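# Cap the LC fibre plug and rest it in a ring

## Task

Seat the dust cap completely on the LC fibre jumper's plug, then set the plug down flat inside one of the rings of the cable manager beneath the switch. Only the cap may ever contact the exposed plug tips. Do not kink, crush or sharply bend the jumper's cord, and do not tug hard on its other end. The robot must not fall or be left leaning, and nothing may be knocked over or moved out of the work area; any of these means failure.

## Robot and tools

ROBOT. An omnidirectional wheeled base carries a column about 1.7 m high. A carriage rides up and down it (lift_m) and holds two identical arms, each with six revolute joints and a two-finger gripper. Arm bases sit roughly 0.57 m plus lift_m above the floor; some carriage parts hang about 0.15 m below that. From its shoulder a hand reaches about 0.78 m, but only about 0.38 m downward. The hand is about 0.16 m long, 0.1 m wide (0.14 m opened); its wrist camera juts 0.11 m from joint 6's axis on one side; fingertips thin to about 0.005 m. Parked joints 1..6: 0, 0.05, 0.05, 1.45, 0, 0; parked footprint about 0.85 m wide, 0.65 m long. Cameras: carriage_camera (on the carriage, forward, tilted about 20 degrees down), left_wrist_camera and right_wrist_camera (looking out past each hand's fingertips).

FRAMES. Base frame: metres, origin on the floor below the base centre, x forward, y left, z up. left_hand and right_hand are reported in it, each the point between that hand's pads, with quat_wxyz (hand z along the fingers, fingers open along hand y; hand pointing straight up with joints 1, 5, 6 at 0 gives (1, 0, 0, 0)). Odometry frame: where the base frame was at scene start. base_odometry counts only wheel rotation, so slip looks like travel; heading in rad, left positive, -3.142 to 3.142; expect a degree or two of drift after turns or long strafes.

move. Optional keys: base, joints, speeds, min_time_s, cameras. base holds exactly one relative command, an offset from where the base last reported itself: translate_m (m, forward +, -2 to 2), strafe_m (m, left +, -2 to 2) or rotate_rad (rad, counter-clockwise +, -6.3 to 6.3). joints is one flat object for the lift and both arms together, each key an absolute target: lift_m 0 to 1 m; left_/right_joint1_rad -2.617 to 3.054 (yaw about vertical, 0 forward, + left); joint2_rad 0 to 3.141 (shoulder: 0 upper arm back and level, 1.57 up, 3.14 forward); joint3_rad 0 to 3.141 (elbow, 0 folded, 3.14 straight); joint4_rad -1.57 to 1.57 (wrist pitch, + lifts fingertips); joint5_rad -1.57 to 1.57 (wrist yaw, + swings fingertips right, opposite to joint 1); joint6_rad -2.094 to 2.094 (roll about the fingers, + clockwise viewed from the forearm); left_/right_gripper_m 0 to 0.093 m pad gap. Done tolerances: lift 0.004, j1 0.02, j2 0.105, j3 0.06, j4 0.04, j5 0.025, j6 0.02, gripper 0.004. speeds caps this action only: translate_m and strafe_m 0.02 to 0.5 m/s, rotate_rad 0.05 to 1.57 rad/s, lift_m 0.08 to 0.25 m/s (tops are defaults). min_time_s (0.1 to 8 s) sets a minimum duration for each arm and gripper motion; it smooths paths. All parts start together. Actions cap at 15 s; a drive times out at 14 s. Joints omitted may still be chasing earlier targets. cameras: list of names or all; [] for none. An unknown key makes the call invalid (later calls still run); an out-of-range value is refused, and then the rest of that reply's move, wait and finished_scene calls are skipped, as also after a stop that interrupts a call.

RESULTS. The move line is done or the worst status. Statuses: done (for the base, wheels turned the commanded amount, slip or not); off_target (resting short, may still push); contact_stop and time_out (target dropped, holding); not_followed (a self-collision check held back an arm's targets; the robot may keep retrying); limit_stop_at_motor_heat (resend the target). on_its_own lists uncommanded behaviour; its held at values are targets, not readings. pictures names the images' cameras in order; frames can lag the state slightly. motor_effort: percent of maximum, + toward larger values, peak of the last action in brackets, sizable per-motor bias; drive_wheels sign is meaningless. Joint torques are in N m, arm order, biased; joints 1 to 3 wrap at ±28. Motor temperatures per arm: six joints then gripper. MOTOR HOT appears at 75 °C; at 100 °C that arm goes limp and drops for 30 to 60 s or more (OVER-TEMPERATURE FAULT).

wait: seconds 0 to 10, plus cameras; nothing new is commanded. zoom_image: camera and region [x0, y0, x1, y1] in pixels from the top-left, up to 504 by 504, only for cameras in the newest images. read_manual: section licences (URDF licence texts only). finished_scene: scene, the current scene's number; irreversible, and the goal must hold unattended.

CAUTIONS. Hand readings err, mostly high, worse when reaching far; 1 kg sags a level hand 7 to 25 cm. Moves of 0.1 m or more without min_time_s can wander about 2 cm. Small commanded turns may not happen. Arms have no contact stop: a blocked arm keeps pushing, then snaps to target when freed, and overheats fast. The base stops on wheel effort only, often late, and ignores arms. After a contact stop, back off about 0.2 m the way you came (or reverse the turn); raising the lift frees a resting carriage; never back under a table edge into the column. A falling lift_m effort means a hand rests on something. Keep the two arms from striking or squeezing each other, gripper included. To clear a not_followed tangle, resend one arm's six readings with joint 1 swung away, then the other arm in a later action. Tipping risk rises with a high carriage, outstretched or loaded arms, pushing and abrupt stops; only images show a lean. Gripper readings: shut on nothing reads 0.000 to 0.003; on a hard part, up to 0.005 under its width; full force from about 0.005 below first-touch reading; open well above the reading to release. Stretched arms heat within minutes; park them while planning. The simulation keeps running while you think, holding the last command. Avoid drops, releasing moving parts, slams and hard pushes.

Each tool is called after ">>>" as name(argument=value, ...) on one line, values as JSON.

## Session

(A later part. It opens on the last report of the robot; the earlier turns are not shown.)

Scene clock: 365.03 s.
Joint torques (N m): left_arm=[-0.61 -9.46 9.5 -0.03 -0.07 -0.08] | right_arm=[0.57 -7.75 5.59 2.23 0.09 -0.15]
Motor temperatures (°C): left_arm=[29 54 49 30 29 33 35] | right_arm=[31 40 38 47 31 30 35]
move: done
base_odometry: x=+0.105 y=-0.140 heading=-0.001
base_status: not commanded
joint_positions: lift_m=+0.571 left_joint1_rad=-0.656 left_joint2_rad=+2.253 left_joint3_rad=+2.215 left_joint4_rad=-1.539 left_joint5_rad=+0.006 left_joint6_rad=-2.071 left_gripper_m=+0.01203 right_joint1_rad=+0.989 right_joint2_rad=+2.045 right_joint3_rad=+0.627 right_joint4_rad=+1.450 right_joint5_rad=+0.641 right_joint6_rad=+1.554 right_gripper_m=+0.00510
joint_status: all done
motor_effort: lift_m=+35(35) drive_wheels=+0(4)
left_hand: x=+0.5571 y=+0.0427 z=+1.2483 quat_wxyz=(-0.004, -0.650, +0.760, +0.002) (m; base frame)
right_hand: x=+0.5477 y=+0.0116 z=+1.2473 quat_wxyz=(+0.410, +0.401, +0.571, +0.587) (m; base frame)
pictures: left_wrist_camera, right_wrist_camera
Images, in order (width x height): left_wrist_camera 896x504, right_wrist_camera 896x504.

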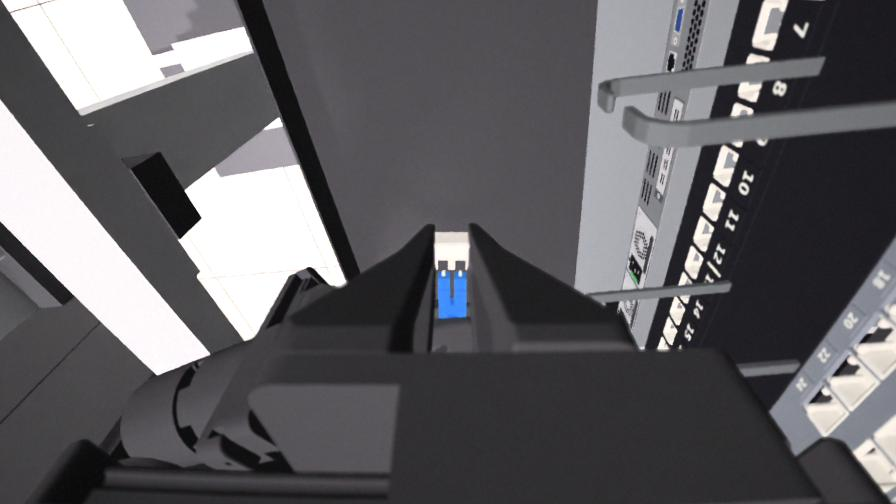

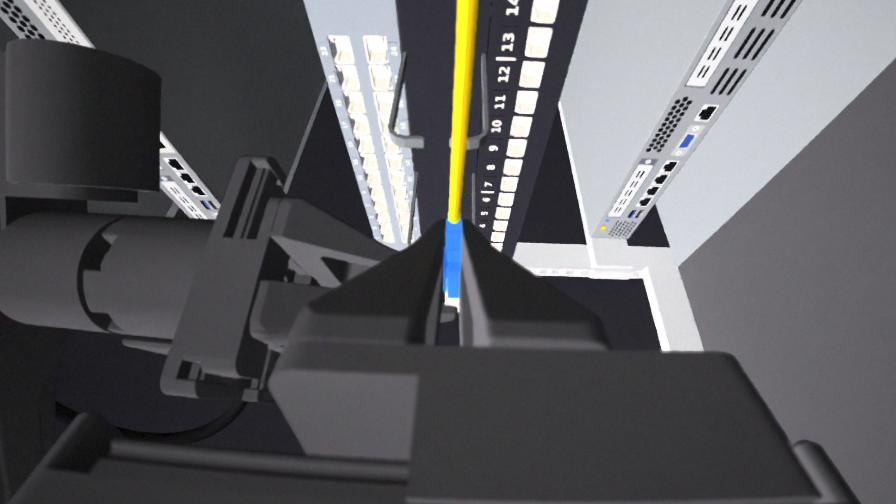

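>>> move(joints={"right_joint1_rad":1.0015,"right_joint2_rad":2.066,"right_joint3_rad":0.661,"right_joint4_rad":1.425,"right_joint5_rad":0.6565}, min_time_s=1.2, cameras=["left_wrist_camera","right_wrist_camera"])

>>> zoom_image(camera="left_wrist_camera", region=[390, 220, 510, 340])

>>> zoom_image(camera="right_wrist_camera", region=[400, 220, 500, 360])

Scene clock: 373.13 s.
Joint torques (N m): left_arm=[-0.61 -9.44 9.5 -0.02 -0.07 -0.1] | right_arm=[0.58 -7.9 5.64 2.23 0.11 -0.15]
Motor temperatures (°C): left_arm=[29 55 50 30 29 33 35] | right_arm=[31 41 38 47 31 30 36]
move: done
base_odometry: x=+0.105 y=-0.140 heading=-0.001
base_status: not commanded
joint_positions: lift_m=+0.571 left_joint1_rad=-0.656 left_joint2_rad=+2.253 left_joint3_rad=+2.215 left_joint4_rad=-1.539 left_joint5_rad=+0.006 left_joint6_rad=-2.071 left_gripper_m=+0.01203 right_joint1_rad=+0.995 right_joint2_rad=+2.051 right_joint3_rad=+0.643 right_joint4_rad=+1.439 right_joint5_rad=+0.647 right_joint6_rad=+1.554 right_gripper_m=+0.00510
joint_status: all done
motor_effort: lift_m=+35(35) drive_wheels=-1(4)
left_hand: x=+0.5571 y=+0.0427 z=+1.2483 quat_wxyz=(-0.004, -0.650, +0.760, +0.002) (m; base frame)
right_hand: x=+0.5482 y=+0.0159 z=+1.2472 quat_wxyz=(+0.410, +0.401, +0.571, +0.587) (m; base frame)
pictures: left_wrist_camera, right_wrist_camera
Images, in order (width x height): left_wrist_camera 896x504, right_wrist_camera 896x504.

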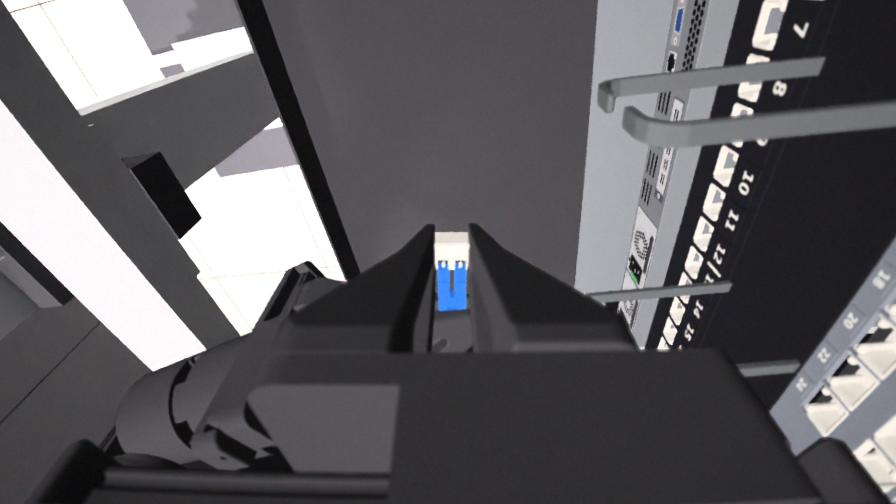

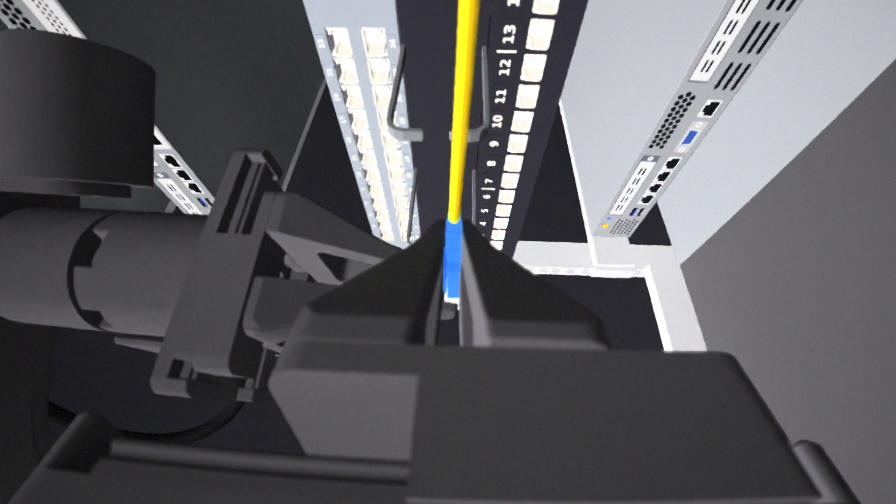

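Scaled by 4.200 from the camera's 896x504 image, which has a finer 1280x720 frame.

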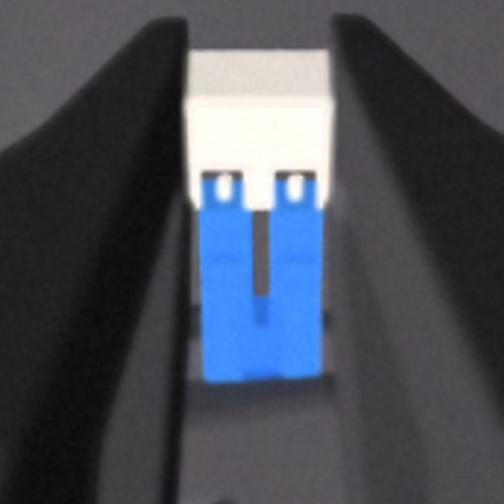

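Scaled by 3.600 from the camera's 896x504 image, which has a finer 1280x720 frame.

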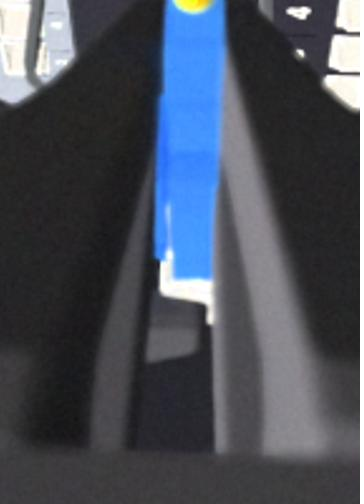

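>>> move(joints={"right_joint1_rad":1.006,"right_joint2_rad":2.071,"right_joint3_rad":0.673,"right_joint4_rad":1.418,"right_joint5_rad":0.661}, min_time_s=1, cameras=["left_wrist_camera","right_wrist_camera"])

>>> zoom_image(camera="left_wrist_camera", region=[390, 220, 510, 340])

>>> zoom_image(camera="right_wrist_camera", region=[400, 220, 500, 360])

Scene clock: 380.83 s.
Joint torques (N m): left_arm=[-0.61 -9.44 9.5 -0.02 -0.07 -0.08] | right_arm=[0.59 -7.95 5.72 2.22 0.09 -0.15]
Motor temperatures (°C): left_arm=[29 55 50 30 29 33 35] | right_arm=[31 41 38 47 31 30 36]
move: done
base_odometry: x=+0.105 y=-0.140 heading=-0.001
base_status: not commanded
joint_positions: lift_m=+0.571 left_joint1_rad=-0.656 left_joint2_rad=+2.253 left_joint3_rad=+2.215 left_joint4_rad=-1.539 left_joint5_rad=+0.006 left_joint6_rad=-2.071 left_gripper_m=+0.01203 right_joint1_rad=+1.000 right_joint2_rad=+2.056 right_joint3_rad=+0.655 right_joint4_rad=+1.432 right_joint5_rad=+0.653 right_joint6_rad=+1.554 right_gripper_m=+0.00510
joint_status: all done
motor_effort: lift_m=+35(35) drive_wheels=-2(3)
left_hand: x=+0.5570 y=+0.0428 z=+1.2483 quat_wxyz=(-0.004, -0.650, +0.760, +0.002) (m; base frame)
right_hand: x=+0.5485 y=+0.0188 z=+1.2474 quat_wxyz=(+0.410, +0.402, +0.571, +0.587) (m; base frame)
pictures: left_wrist_camera, right_wrist_camera
Images, in order (width x height): left_wrist_camera 896x504, right_wrist_camera 896x504.

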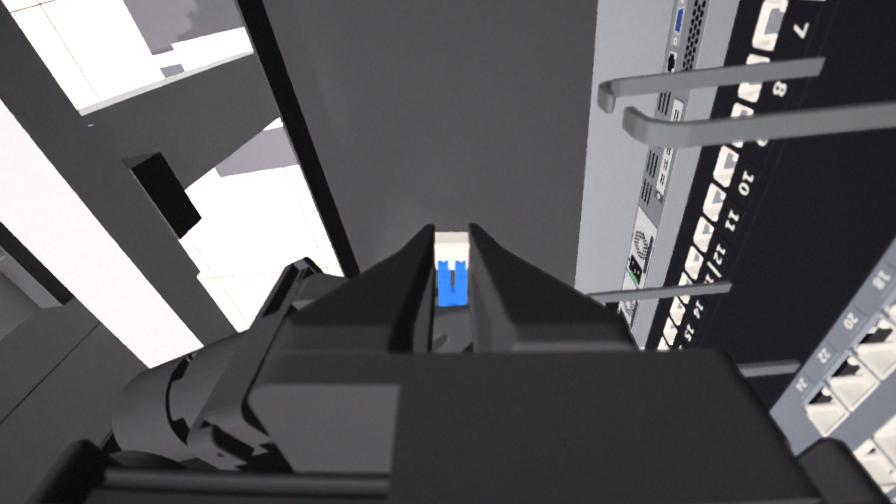

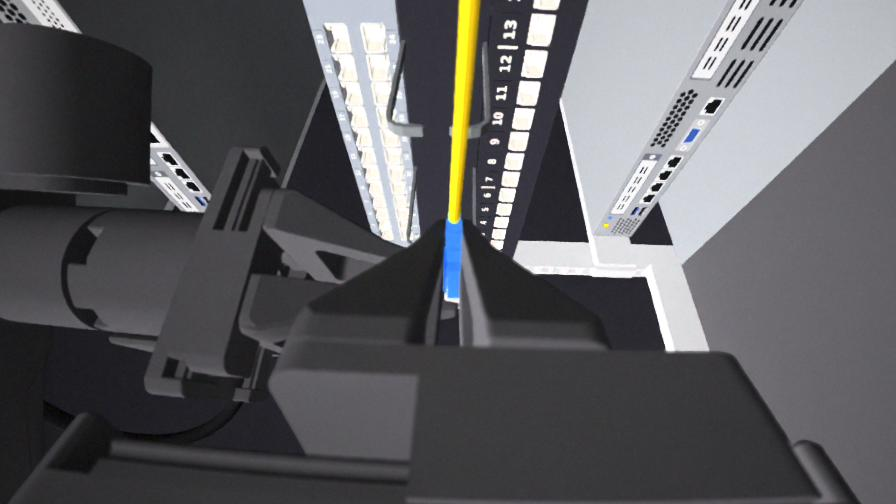

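Scaled by 4.200 from the camera's 896x504 image, which has a finer 1280x720 frame.

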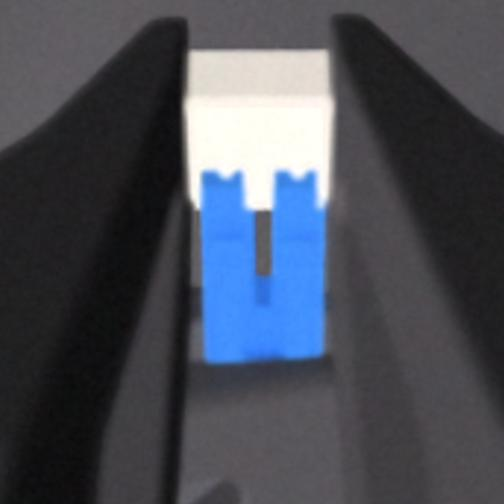

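Scaled by 3.600 from the camera's 896x504 image, which has a finer 1280x720 frame.

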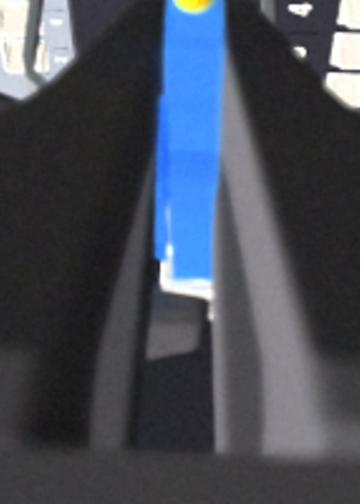

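>>> move(joints={"right_joint1_rad":1.0105,"right_joint2_rad":2.076,"right_joint3_rad":0.685,"right_joint4_rad":1.411,"right_joint5_rad":0.6655}, min_time_s=1, cameras=["left_wrist_camera"])

>>> zoom_image(camera="left_wrist_camera", region=[390, 220, 510, 340])

Scene clock: 386.80 s.
Joint torques (N m): left_arm=[-0.62 -9.47 9.47 -0.03 -0.04 -0.09] | right_arm=[0.61 -8.01 5.87 2.2 0.06 -0.15]
Motor temperatures (°C): left_arm=[29 55 50 30 29 33 35] | right_arm=[31 41 38 46 31 30 36]
move: done
base_odometry: x=+0.105 y=-0.140 heading=-0.001
base_status: not commanded
joint_positions: lift_m=+0.571 left_joint1_rad=-0.656 left_joint2_rad=+2.253 left_joint3_rad=+2.215 left_joint4_rad=-1.539 left_joint5_rad=+0.004 left_joint6_rad=-2.072 left_gripper_m=+0.01203 right_joint1_rad=+1.004 right_joint2_rad=+2.061 right_joint3_rad=+0.666 right_joint4_rad=+1.427 right_joint5_rad=+0.659 right_joint6_rad=+1.554 right_gripper_m=+0.00510
joint_status: all done
motor_effort: lift_m=+35(35) drive_wheels=+4(4)
left_hand: x=+0.5573 y=+0.0431 z=+1.2483 quat_wxyz=(-0.003, -0.650, +0.760, +0.003) (m; base frame)
right_hand: x=+0.5489 y=+0.0212 z=+1.2473 quat_wxyz=(+0.411, +0.403, +0.570, +0.586) (m; base frame)
pictures: left_wrist_camera
Images, in order (width x height): left_wrist_camera 896x504.

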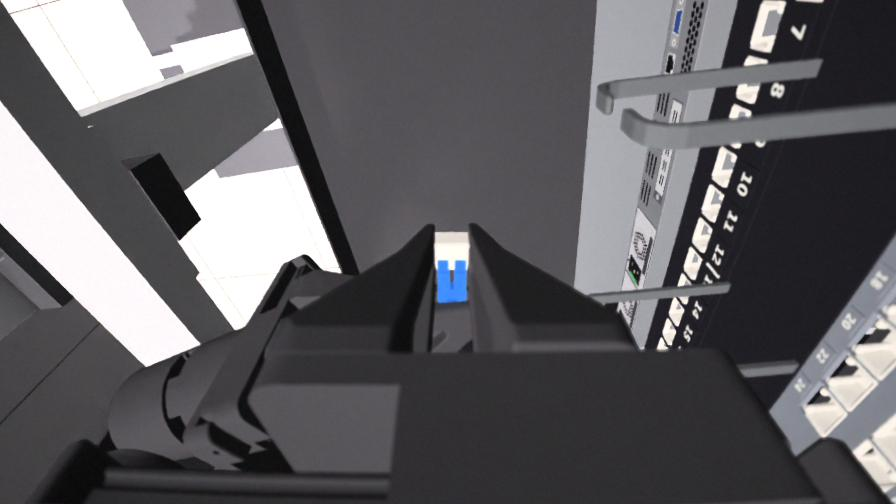

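Scaled by 4.200 from the camera's 896x504 image, which has a finer 1280x720 frame.

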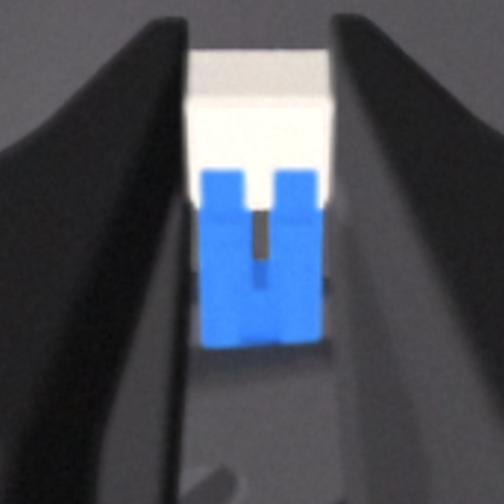

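>>> move(joints={"right_joint1_rad":1.016,"right_joint2_rad":2.082,"right_joint3_rad":0.698,"right_joint4_rad":1.404,"right_joint5_rad":0.671}, min_time_s=1, cameras=["left_wrist_camera"])

>>> zoom_image(camera="left_wrist_camera", region=[390, 220, 510, 340])

Scene clock: 391.63 s.
Joint torques (N m): left_arm=[-0.61 -9.46 9.48 -0.02 0.03 -0.08] | right_arm=[0.7 -8.03 6.04 2.18 0 -0.15]
Motor temperatures (°C): left_arm=[29 55 50 30 29 33 36] | right_arm=[31 41 39 46 31 30 36]
move: done
base_odometry: x=+0.105 y=-0.140 heading=-0.001
base_status: not commanded
joint_positions: lift_m=+0.571 left_joint1_rad=-0.656 left_joint2_rad=+2.253 left_joint3_rad=+2.215 left_joint4_rad=-1.540 left_joint5_rad=-0.004 left_joint6_rad=-2.072 left_gripper_m=+0.01203 right_joint1_rad=+1.009 right_joint2_rad=+2.066 right_joint3_rad=+0.677 right_joint4_rad=+1.421 right_joint5_rad=+0.671 right_joint6_rad=+1.554 right_gripper_m=+0.00510
joint_status: all done
motor_effort: lift_m=+35(35) drive_wheels=+2(5)
left_hand: x=+0.5580 y=+0.0443 z=+1.2483 quat_wxyz=(+0.001, -0.650, +0.760, +0.004) (m; base frame)
right_hand: x=+0.5494 y=+0.0231 z=+1.2473 quat_wxyz=(+0.413, +0.405, +0.569, +0.585) (m; base frame)
pictures: left_wrist_camera
Images, in order (width x height): left_wrist_camera 896x504.

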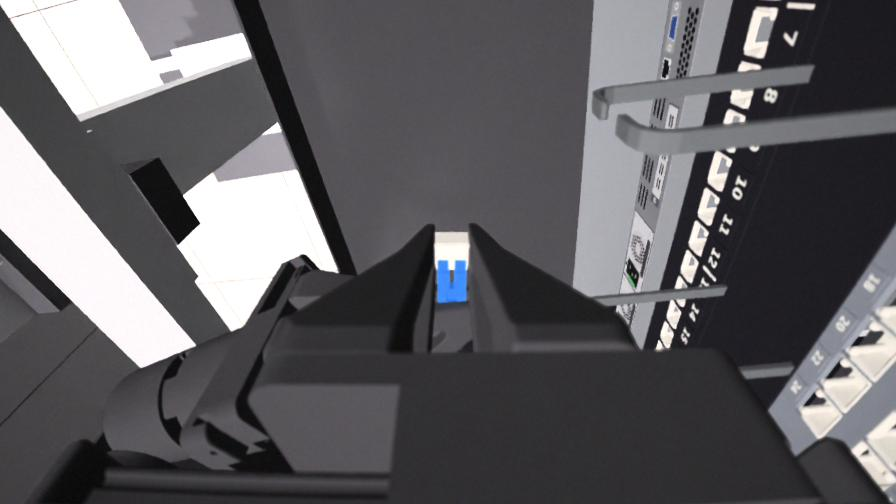

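Scaled by 4.200 from the camera's 896x504 image, which has a finer 1280x720 frame.

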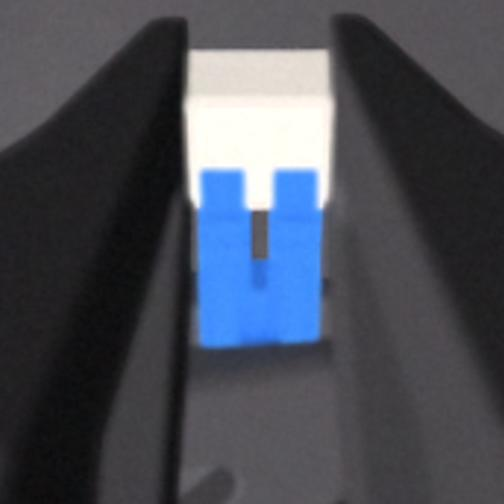

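>>> move(joints={"right_joint1_rad":1.036,"right_joint2_rad":2.092,"right_joint3_rad":0.722,"right_joint4_rad":1.390,"right_joint5_rad":0.671,"left_joint5_rad":0.03}, min_time_s=1, cameras=["left_wrist_camera"])

>>> zoom_image(camera="left_wrist_camera", region=[390, 220, 510, 340])

Scene clock: 397.53 s.
Joint torques (N m): left_arm=[-0.62 -9.44 9.44 0.09 0.36 -0.09] | right_arm=[1.18 -8.05 6.61 2.09 -0.26 -0.15]
Motor temperatures (°C): left_arm=[29 55 50 30 29 33 36] | right_arm=[31 41 39 47 31 30 36]
move: off_target
base_odometry: x=+0.105 y=-0.140 heading=-0.001
base_status: not commanded
joint_positions: lift_m=+0.571 left_joint1_rad=-0.656 left_joint2_rad=+2.253 left_joint3_rad=+2.215 left_joint4_rad=-1.551 left_joint5_rad=-0.011 left_joint6_rad=-2.072 left_gripper_m=+0.01203 right_joint1_rad=+1.024 right_joint2_rad=+2.075 right_joint3_rad=+0.696 right_joint4_rad=+1.412 right_joint5_rad=+0.695 right_joint6_rad=+1.554 right_gripper_m=+0.00510
joint_status: left_joint5_rad off_target (ended at -0.011, target +0.030); the others done
motor_effort: lift_m=+35(35) drive_wheels=+2(4)
left_hand: x=+0.5565 y=+0.0469 z=+1.2483 quat_wxyz=(+0.004, -0.650, +0.760, +0.010) (m; base frame)
right_hand: x=+0.5480 y=+0.0278 z=+1.2471 quat_wxyz=(+0.415, +0.408, +0.567, +0.583) (m; base frame)
pictures: left_wrist_camera
Images, in order (width x height): left_wrist_camera 896x504.

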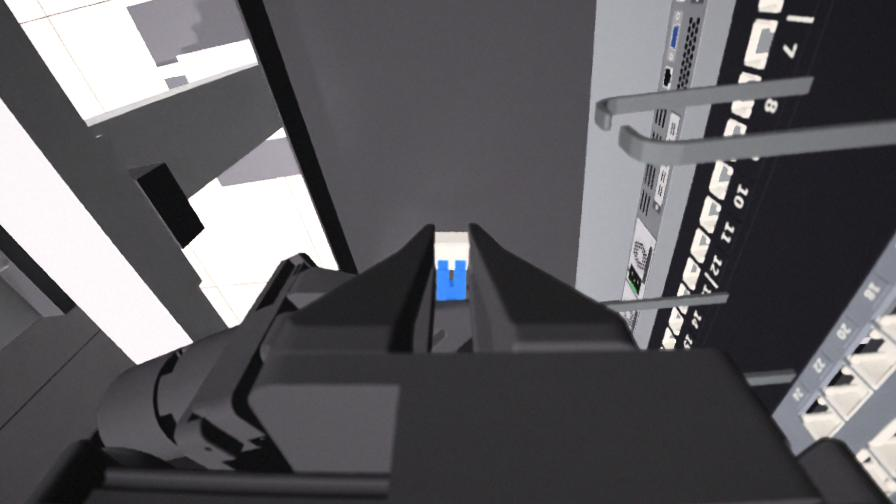

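Scaled by 4.200 from the camera's 896x504 image, which has a finer 1280x720 frame.

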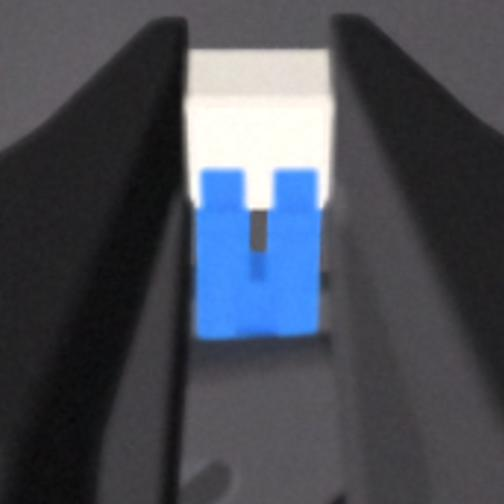

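>>> move(joints={"right_joint1_rad":1.056,"right_joint2_rad":2.105,"right_joint3_rad":0.75,"right_joint4_rad":1.376,"right_joint5_rad":0.671,"left_joint5_rad":0.08,"left_joint1_rad":-0.68}, min_time_s=1, cameras=["left_wrist_camera"])

>>> zoom_image(camera="left_wrist_camera", region=[390, 220, 510, 340])

Scene clock: 402.70 s.
Joint torques (N m): left_arm=[-1.91 -9.4 9.42 0.16 0.84 -0.09] | right_arm=[1.59 -8.02 7.38 1.98 -0.59 -0.15]
Motor temperatures (°C): left_arm=[29 55 50 30 29 33 36] | right_arm=[31 41 39 46 31 30 36]
move: off_target
base_odometry: x=+0.105 y=-0.140 heading=-0.001
base_status: not commanded
joint_positions: lift_m=+0.571 left_joint1_rad=-0.656 left_joint2_rad=+2.253 left_joint3_rad=+2.215 left_joint4_rad=-1.560 left_joint5_rad=-0.014 left_joint6_rad=-2.072 left_gripper_m=+0.01203 right_joint1_rad=+1.040 right_joint2_rad=+2.086 right_joint3_rad=+0.716 right_joint4_rad=+1.406 right_joint5_rad=+0.726 right_joint6_rad=+1.554 right_gripper_m=+0.00510
joint_status: left_joint1_rad off_target (ended at -0.656, target -0.680); left_joint5_rad off_target (ended at -0.013, target +0.080); right_joint5_rad off_target (ended at +0.726, target +0.671); the others done
motor_effort: lift_m=+35(35) drive_wheels=+1(6)
left_hand: x=+0.5550 y=+0.0486 z=+1.2484 quat_wxyz=(+0.004, -0.650, +0.760, +0.015) (m; base frame)
right_hand: x=+0.5466 y=+0.0320 z=+1.2473 quat_wxyz=(+0.419, +0.412, +0.563, +0.581) (m; base frame)
pictures: left_wrist_camera
Images, in order (width x height): left_wrist_camera 896x504.

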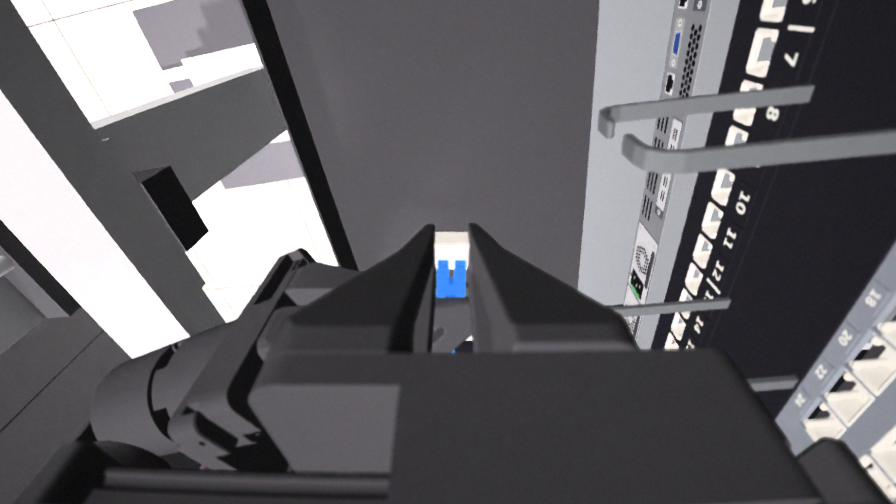

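Scaled by 4.200 from the camera's 896x504 image, which has a finer 1280x720 frame.

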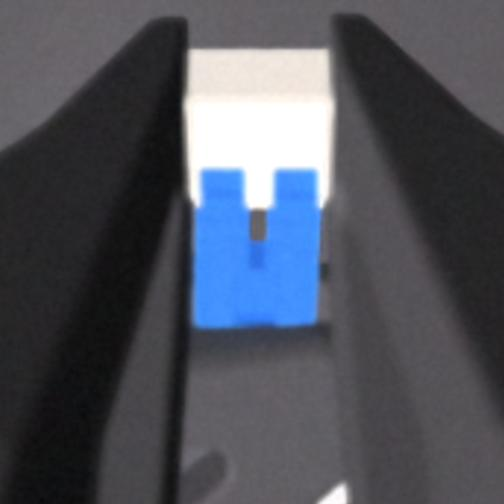

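>>> move(joints={"right_joint1_rad":1.08,"right_joint2_rad":2.118,"right_joint3_rad":0.778,"right_joint4_rad":1.362,"right_joint5_rad":0.671,"left_joint5_rad":0.13,"left_joint1_rad":-0.70}, min_time_s=1, cameras=["left_wrist_camera"])

>>> zoom_image(camera="left_wrist_camera", region=[390, 220, 510, 340])

Scene clock: 410.23 s.
Joint torques (N m): left_arm=[-3.54 -9.72 9.43 0.27 1.33 -0.09] | right_arm=[2.09 -8.01 8.16 1.87 -0.98 -0.15]
Motor temperatures (°C): left_arm=[29 55 50 30 30 33 36] | right_arm=[31 40 39 46 31 30 36]
move: off_target
base_odometry: x=+0.105 y=-0.140 heading=-0.001
base_status: not commanded
joint_positions: lift_m=+0.571 left_joint1_rad=-0.656 left_joint2_rad=+2.257 left_joint3_rad=+2.215 left_joint4_rad=-1.573 left_joint5_rad=-0.018 left_joint6_rad=-2.072 left_gripper_m=+0.01203 right_joint1_rad=+1.059 right_joint2_rad=+2.098 right_joint3_rad=+0.734 right_joint4_rad=+1.398 right_joint5_rad=+0.762 right_joint6_rad=+1.554 right_gripper_m=+0.00510
joint_status: left_joint1_rad off_target (ended at -0.656, target -0.700); left_joint5_rad off_target (ended at -0.018, target +0.130); right_joint1_rad off_target (ended at +1.059, target +1.080); right_joint5_rad off_target (ended at +0.763, target +0.671); the others done
motor_effort: lift_m=+35(35) drive_wheels=+2(4)
left_hand: x=+0.5530 y=+0.0511 z=+1.2469 quat_wxyz=(+0.004, -0.650, +0.760, +0.023) (m; base frame)
right_hand: x=+0.5442 y=+0.0358 z=+1.2458 quat_wxyz=(+0.424, +0.418, +0.560, +0.577) (m; base frame)
pictures: left_wrist_camera
Images, in order (width x height): left_wrist_camera 896x504.

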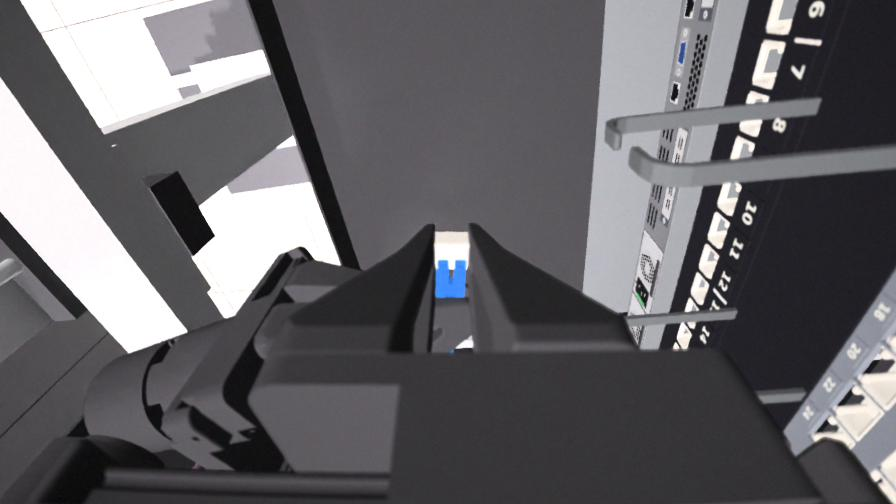

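Scaled by 4.200 from the camera's 896x504 image, which has a finer 1280x720 frame.

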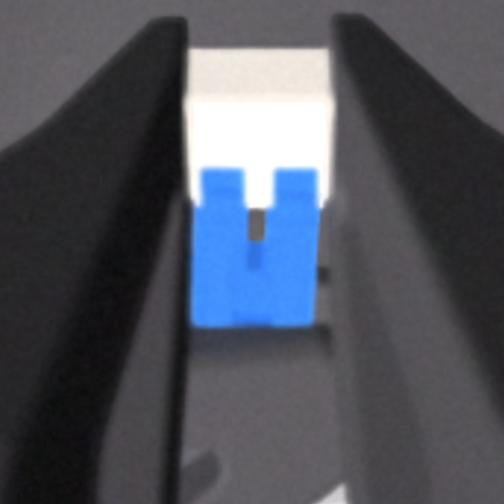

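>>> move(joints={"right_joint1_rad":1.059,"right_joint2_rad":2.100,"right_joint3_rad":0.745,"right_joint4_rad":1.38,"right_joint5_rad":0.755,"left_joint5_rad":-0.018,"left_joint1_rad":-0.656}, min_time_s=0.6, cameras=[])

>>> move(joints={"left_gripper_m":0.035}, min_time_s=0.8, cameras=["left_wrist_camera"])

>>> zoom_image(camera="left_wrist_camera", region=[350, 200, 550, 340])

Scene clock: 416.03 s.
Joint torques (N m): left_arm=[0.01 -9.72 9.4 0.27 0.1 -0.08] | right_arm=[-0.02 -9.72 5.23 2.1 -0.14 -0.15]
Motor temperatures (°C): left_arm=[30 55 50 30 30 33 36] | right_arm=[31 40 40 46 32 30 36]
move: done
base_odometry: x=+0.105 y=-0.140 heading=-0.001
base_status: not commanded
joint_positions: lift_m=+0.571 left_joint1_rad=-0.656 left_joint2_rad=+2.257 left_joint3_rad=+2.215 left_joint4_rad=-1.573 left_joint5_rad=-0.032 left_joint6_rad=-2.072 left_gripper_m=+0.01203 right_joint1_rad=+1.059 right_joint2_rad=+2.098 right_joint3_rad=+0.735 right_joint4_rad=+1.397 right_joint5_rad=+0.768 right_joint6_rad=+1.554 right_gripper_m=+0.00510
joint_status: all done
motor_effort: lift_m=+35(35) drive_wheels=+3(3)
left_hand: x=+0.5543 y=+0.0530 z=+1.2470 quat_wxyz=(+0.011, -0.650, +0.760, +0.025) (m; base frame)
right_hand: x=+0.5444 y=+0.0352 z=+1.2458 quat_wxyz=(+0.425, +0.419, +0.559, +0.575) (m; base frame)
pictures: none
No camera images: "cameras" was empty.

Scene clock: 417.10 s.
Joint torques (N m): left_arm=[0.02 -9.73 9.44 0.18 0.08 -0.08] | right_arm=[-0.02 -9.72 5.24 2.15 -0.12 -0.15]
Motor temperatures (°C): left_arm=[30 55 50 30 30 33 36] | right_arm=[31 40 40 46 32 30 36]
move: done
base_odometry: x=+0.105 y=-0.140 heading=-0.001
base_status: not commanded
joint_positions: lift_m=+0.571 left_joint1_rad=-0.656 left_joint2_rad=+2.257 left_joint3_rad=+2.215 left_joint4_rad=-1.562 left_joint5_rad=-0.030 left_joint6_rad=-2.072 left_gripper_m=+0.03489 right_joint1_rad=+1.059 right_joint2_rad=+2.098 right_joint3_rad=+0.735 right_joint4_rad=+1.393 right_joint5_rad=+0.766 right_joint6_rad=+1.554 right_gripper_m=+0.00510
joint_status: all done
motor_effort: lift_m=+35(35) drive_wheels=+2(6)
left_hand: x=+0.5564 y=+0.0511 z=+1.2469 quat_wxyz=(+0.011, -0.650, +0.760, +0.019) (m; base frame)
right_hand: x=+0.5443 y=+0.0356 z=+1.2451 quat_wxyz=(+0.425, +0.418, +0.561, +0.575) (m; base frame)
pictures: left_wrist_camera
Images, in order (width x height): left_wrist_camera 896x504.

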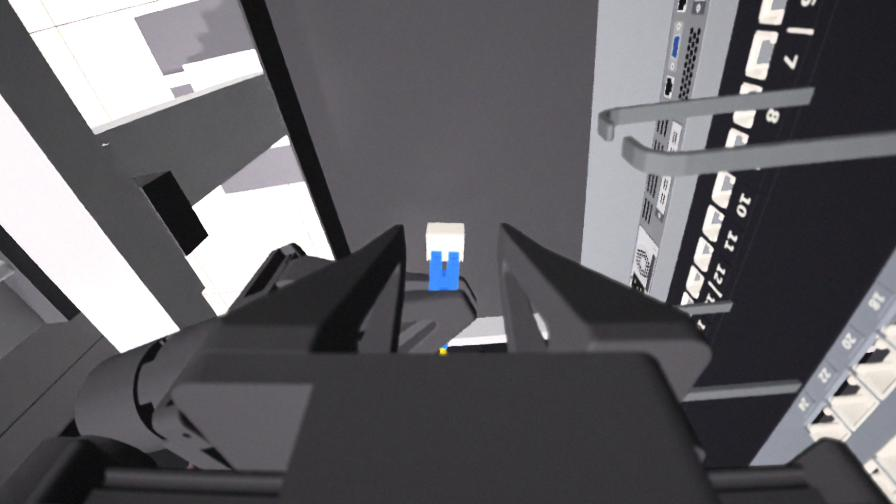

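Scaled by 2.520 from the camera's 896x504 image, which has a finer 1280x720 frame.

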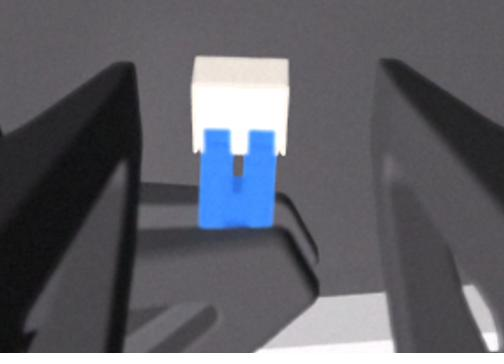

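>>> move(joints={"left_joint1_rad":-0.5456,"left_joint2_rad":2.0916,"left_joint3_rad":1.9605,"left_joint4_rad":-1.44,"left_joint5_rad":-0.02,"left_joint6_rad":-1.962}, min_time_s=1.5, cameras=["left_wrist_camera"])

>>> move(joints={"left_joint1_rad":-0.4,"left_joint2_rad":1.3,"left_joint3_rad":1.0}, min_time_s=1.5, cameras=["carriage_camera"])

>>> move(joints={"left_joint1_rad":-0.1,"left_joint2_rad":0.05,"left_joint3_rad":0.05,"left_joint4_rad":0,"left_joint5_rad":0,"left_joint6_rad":0}, min_time_s=1.5, cameras=["carriage_camera","right_wrist_camera"])

>>> zoom_image(camera="carriage_camera", region=[360, 250, 560, 390])

Scene clock: 430.10 s.
Joint torques (N m): left_arm=[0.62 -13.46 5.46 0.14 0.06 0.11] | right_arm=[-0.03 -9.72 5.23 2.17 -0.11 -0.15]
Motor temperatures (°C): left_arm=[29 54 50 30 30 33 35] | right_arm=[31 41 40 46 32 30 36]
move: done
base_odometry: x=+0.105 y=-0.140 heading=-0.001
base_status: not commanded
joint_positions: lift_m=+0.571 left_joint1_rad=-0.553 left_joint2_rad=+2.135 left_joint3_rad=+1.975 left_joint4_rad=-1.454 left_joint5_rad=-0.030 left_joint6_rad=-1.974 left_gripper_m=+0.03489 right_joint1_rad=+1.059 right_joint2_rad=+2.098 right_joint3_rad=+0.735 right_joint4_rad=+1.392 right_joint5_rad=+0.765 right_joint6_rad=+1.554 right_gripper_m=+0.00510
joint_status: all done
motor_effort: lift_m=+35(35) drive_wheels=+0(5)
left_hand: x=+0.5600 y=+0.1002 z=+1.2364 quat_wxyz=(+0.008, -0.652, +0.758, +0.025) (m; base frame)
right_hand: x=+0.5443 y=+0.0357 z=+1.2449 quat_wxyz=(+0.425, +0.418, +0.561, +0.574) (m; base frame)
pictures: left_wrist_camera
Images, in order (width x height): left_wrist_camera 896x504.

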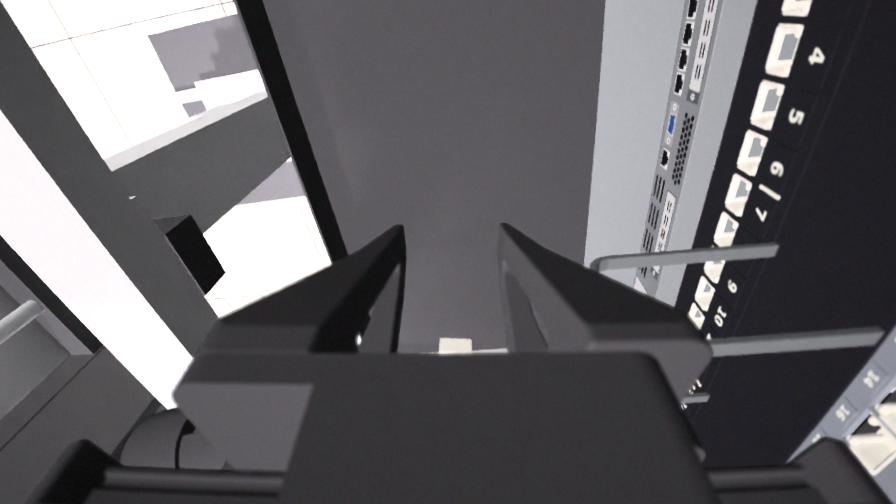

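Scene clock: 431.90 s.
Joint torques (N m): left_arm=[0.73 -4.44 5.27 -0.24 0.05 0.1] | right_arm=[-0.03 -9.73 5.24 2.17 -0.1 -0.15]
Motor temperatures (°C): left_arm=[29 54 50 30 30 33 35] | right_arm=[31 41 40 46 32 30 36]
move: done
base_odometry: x=+0.105 y=-0.140 heading=-0.001
base_status: not commanded
joint_positions: lift_m=+0.571 left_joint1_rad=-0.408 left_joint2_rad=+1.316 left_joint3_rad=+1.014 left_joint4_rad=-1.443 left_joint5_rad=-0.029 left_joint6_rad=-1.972 left_gripper_m=+0.03489 right_joint1_rad=+1.059 right_joint2_rad=+2.098 right_joint3_rad=+0.735 right_joint4_rad=+1.392 right_joint5_rad=+0.764 right_joint6_rad=+1.554 right_gripper_m=+0.00510
joint_status: all done
motor_effort: lift_m=+35(35) drive_wheels=+0(6)
left_hand: x=+0.3666 y=+0.2470 z=+1.2363 quat_wxyz=(-0.019, -0.701, +0.708, +0.086) (m; base frame)
right_hand: x=+0.5442 y=+0.0359 z=+1.2448 quat_wxyz=(+0.425, +0.418, +0.562, +0.574) (m; base frame)
pictures: carriage_camera
Images, in order (width x height): carriage_camera 896x504.

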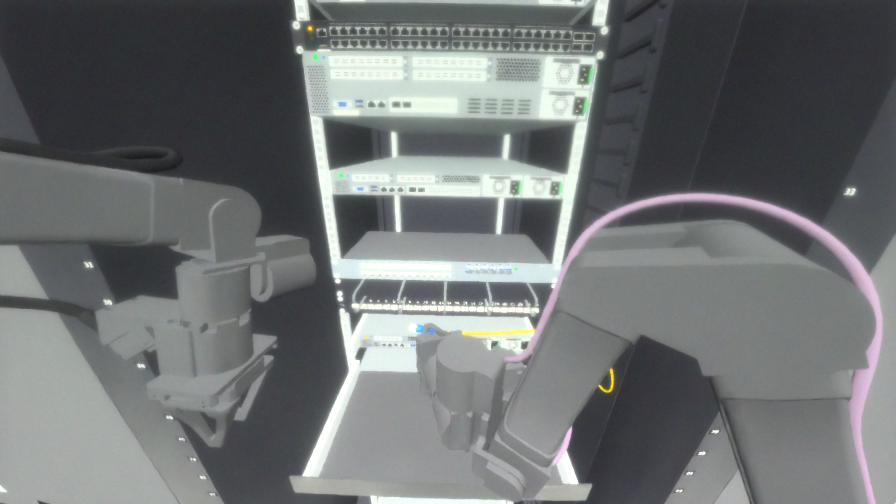

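Scene clock: 434.00 s.
Joint torques (N m): left_arm=[0.73 1.2 6.86 2.32 0.16 0.11] | right_arm=[-0.02 -9.7 5.26 2.22 -0.07 -0.15]
Motor temperatures (°C): left_arm=[29 54 50 31 30 33 35] | right_arm=[31 41 40 46 32 30 36]
move: done
base_odometry: x=+0.105 y=-0.140 heading=-0.001
base_status: not commanded
joint_positions: lift_m=+0.571 left_joint1_rad=-0.109 left_joint2_rad=+0.056 left_joint3_rad=+0.066 left_joint4_rad=-0.018 left_joint5_rad=-0.012 left_joint6_rad=-0.012 left_gripper_m=+0.03490 right_joint1_rad=+1.058 right_joint2_rad=+2.098 right_joint3_rad=+0.735 right_joint4_rad=+1.389 right_joint5_rad=+0.762 right_joint6_rad=+1.554 right_gripper_m=+0.00510
joint_status: all done
motor_effort: lift_m=+35(35) drive_wheels=+1(6)
left_hand: x=+0.4607 y=+0.2823 z=+1.3139 quat_wxyz=(+0.703, +0.030, +0.709, -0.038) (m; base frame)
right_hand: x=+0.5444 y=+0.0360 z=+1.2441 quat_wxyz=(+0.424, +0.417, +0.563, +0.574) (m; base frame)
pictures: carriage_camera, right_wrist_camera
Images, in order (width x height): carriage_camera 896x504, right_wrist_camera 896x504.

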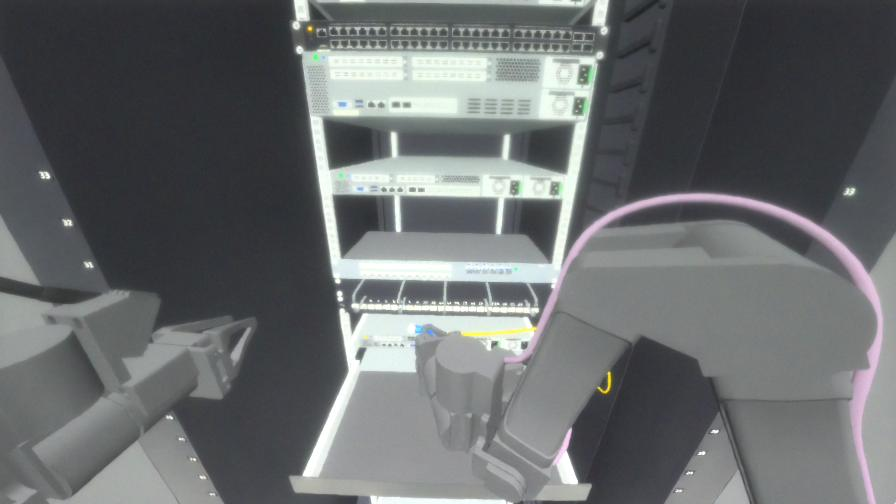

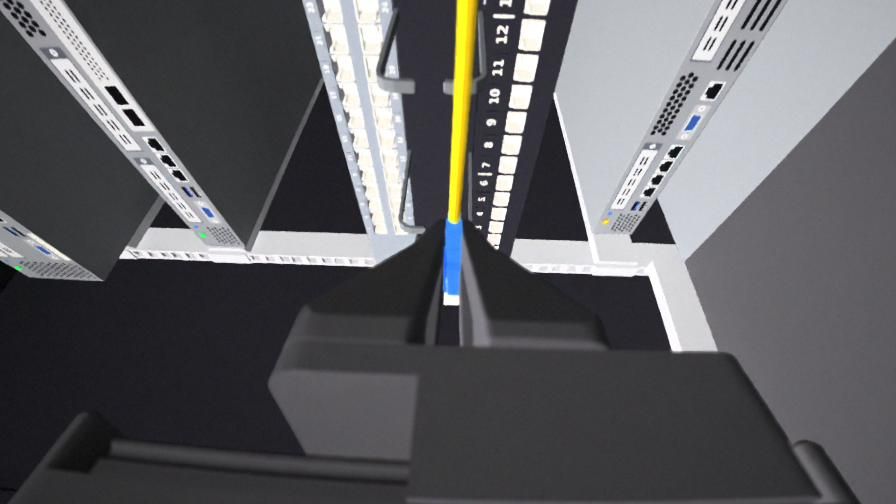

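Scaled by 2.520 from the camera's 896x504 image, which has a finer 1280x720 frame.

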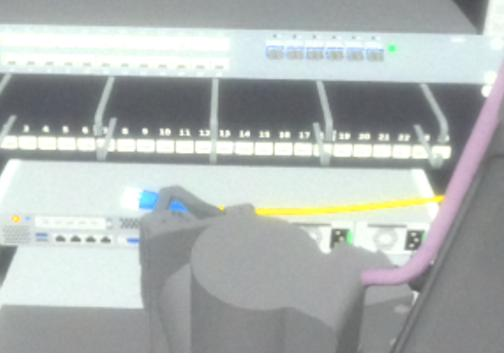

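>>> move(joints={"left_joint4_rad":1.45,"left_joint1_rad":0,"right_joint1_rad":0.911,"right_joint2_rad":2.006,"right_joint3_rad":0.558,"right_joint4_rad":1.468,"right_joint5_rad":0.456,"lift_m":0.584}, base={"strafe_m":-0.011}, speeds={"strafe_m":0.05}, min_time_s=2, cameras=["carriage_camera","right_wrist_camera"])

>>> zoom_image(camera="carriage_camera", region=[360, 260, 520, 380])

>>> zoom_image(camera="right_wrist_camera", region=[340, 40, 580, 310])

Scene clock: 447.37 s.
Joint torques (N m): left_arm=[0.73 3.1 5.39 -0.12 0.16 0.11] | right_arm=[-0.61 -10.96 3.02 2.55 -0.12 -0.15]
Motor temperatures (°C): left_arm=[29 50 49 33 30 33 35] | right_arm=[31 41 40 46 31 30 36]
move: done
base_odometry: x=+0.105 y=-0.151 heading=-0.001
base_status: done
joint_positions: lift_m=+0.584 left_joint1_rad=-0.008 left_joint2_rad=+0.055 left_joint3_rad=+0.060 left_joint4_rad=+1.436 left_joint5_rad=-0.010 left_joint6_rad=-0.010 left_gripper_m=+0.03490 right_joint1_rad=+0.917 right_joint2_rad=+2.029 right_joint3_rad=+0.568 right_joint4_rad=+1.465 right_joint5_rad=+0.467 right_joint6_rad=+1.554 right_gripper_m=+0.00510
joint_status: all done
motor_effort: lift_m=+34(43) drive_wheels=+1(11)
left_hand: x=+0.2481 y=+0.3083 z=+1.5711 quat_wxyz=(+0.998, -0.005, +0.065, -0.009) (m; base frame)
right_hand: x=+0.5509 y=+0.0037 z=+1.2522 quat_wxyz=(+0.381, +0.371, +0.601, +0.597) (m; base frame)
pictures: carriage_camera, right_wrist_camera
Images, in order (width x height): carriage_camera 896x504, right_wrist_camera 896x504.

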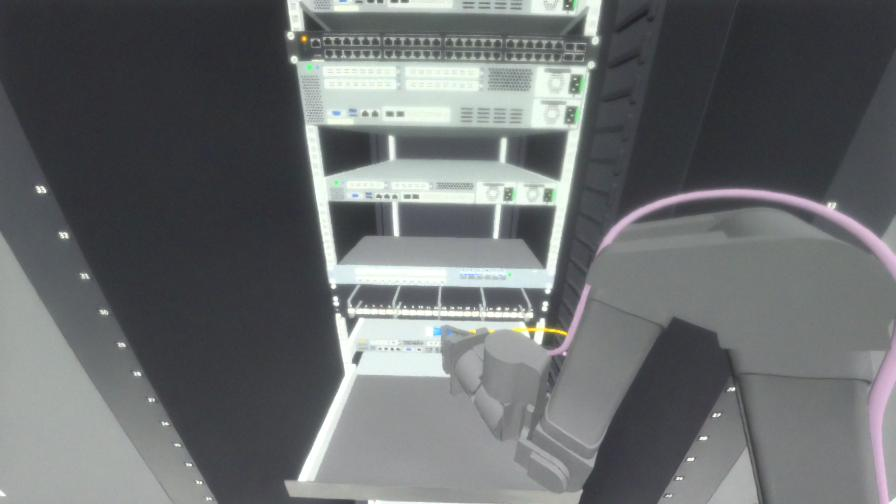

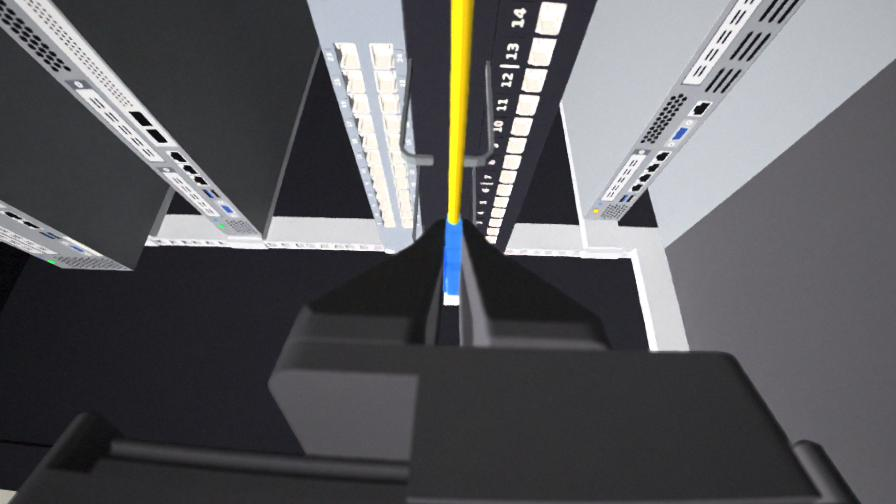

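Scaled by 3.150 from the camera's 896x504 image, which has a finer 1280x720 frame.

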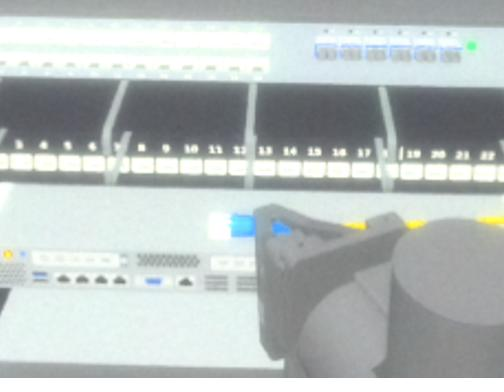

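Scaled by 1.867 from the camera's 896x504 image, which has a finer 1280x720 frame.

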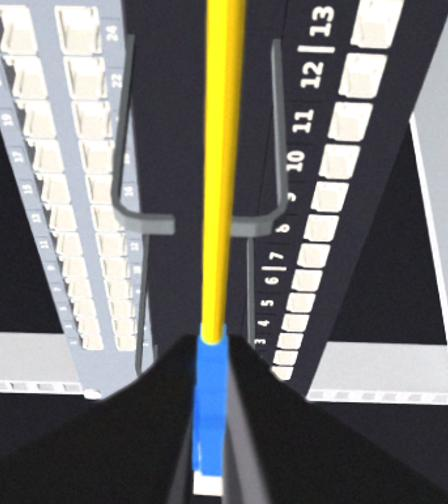

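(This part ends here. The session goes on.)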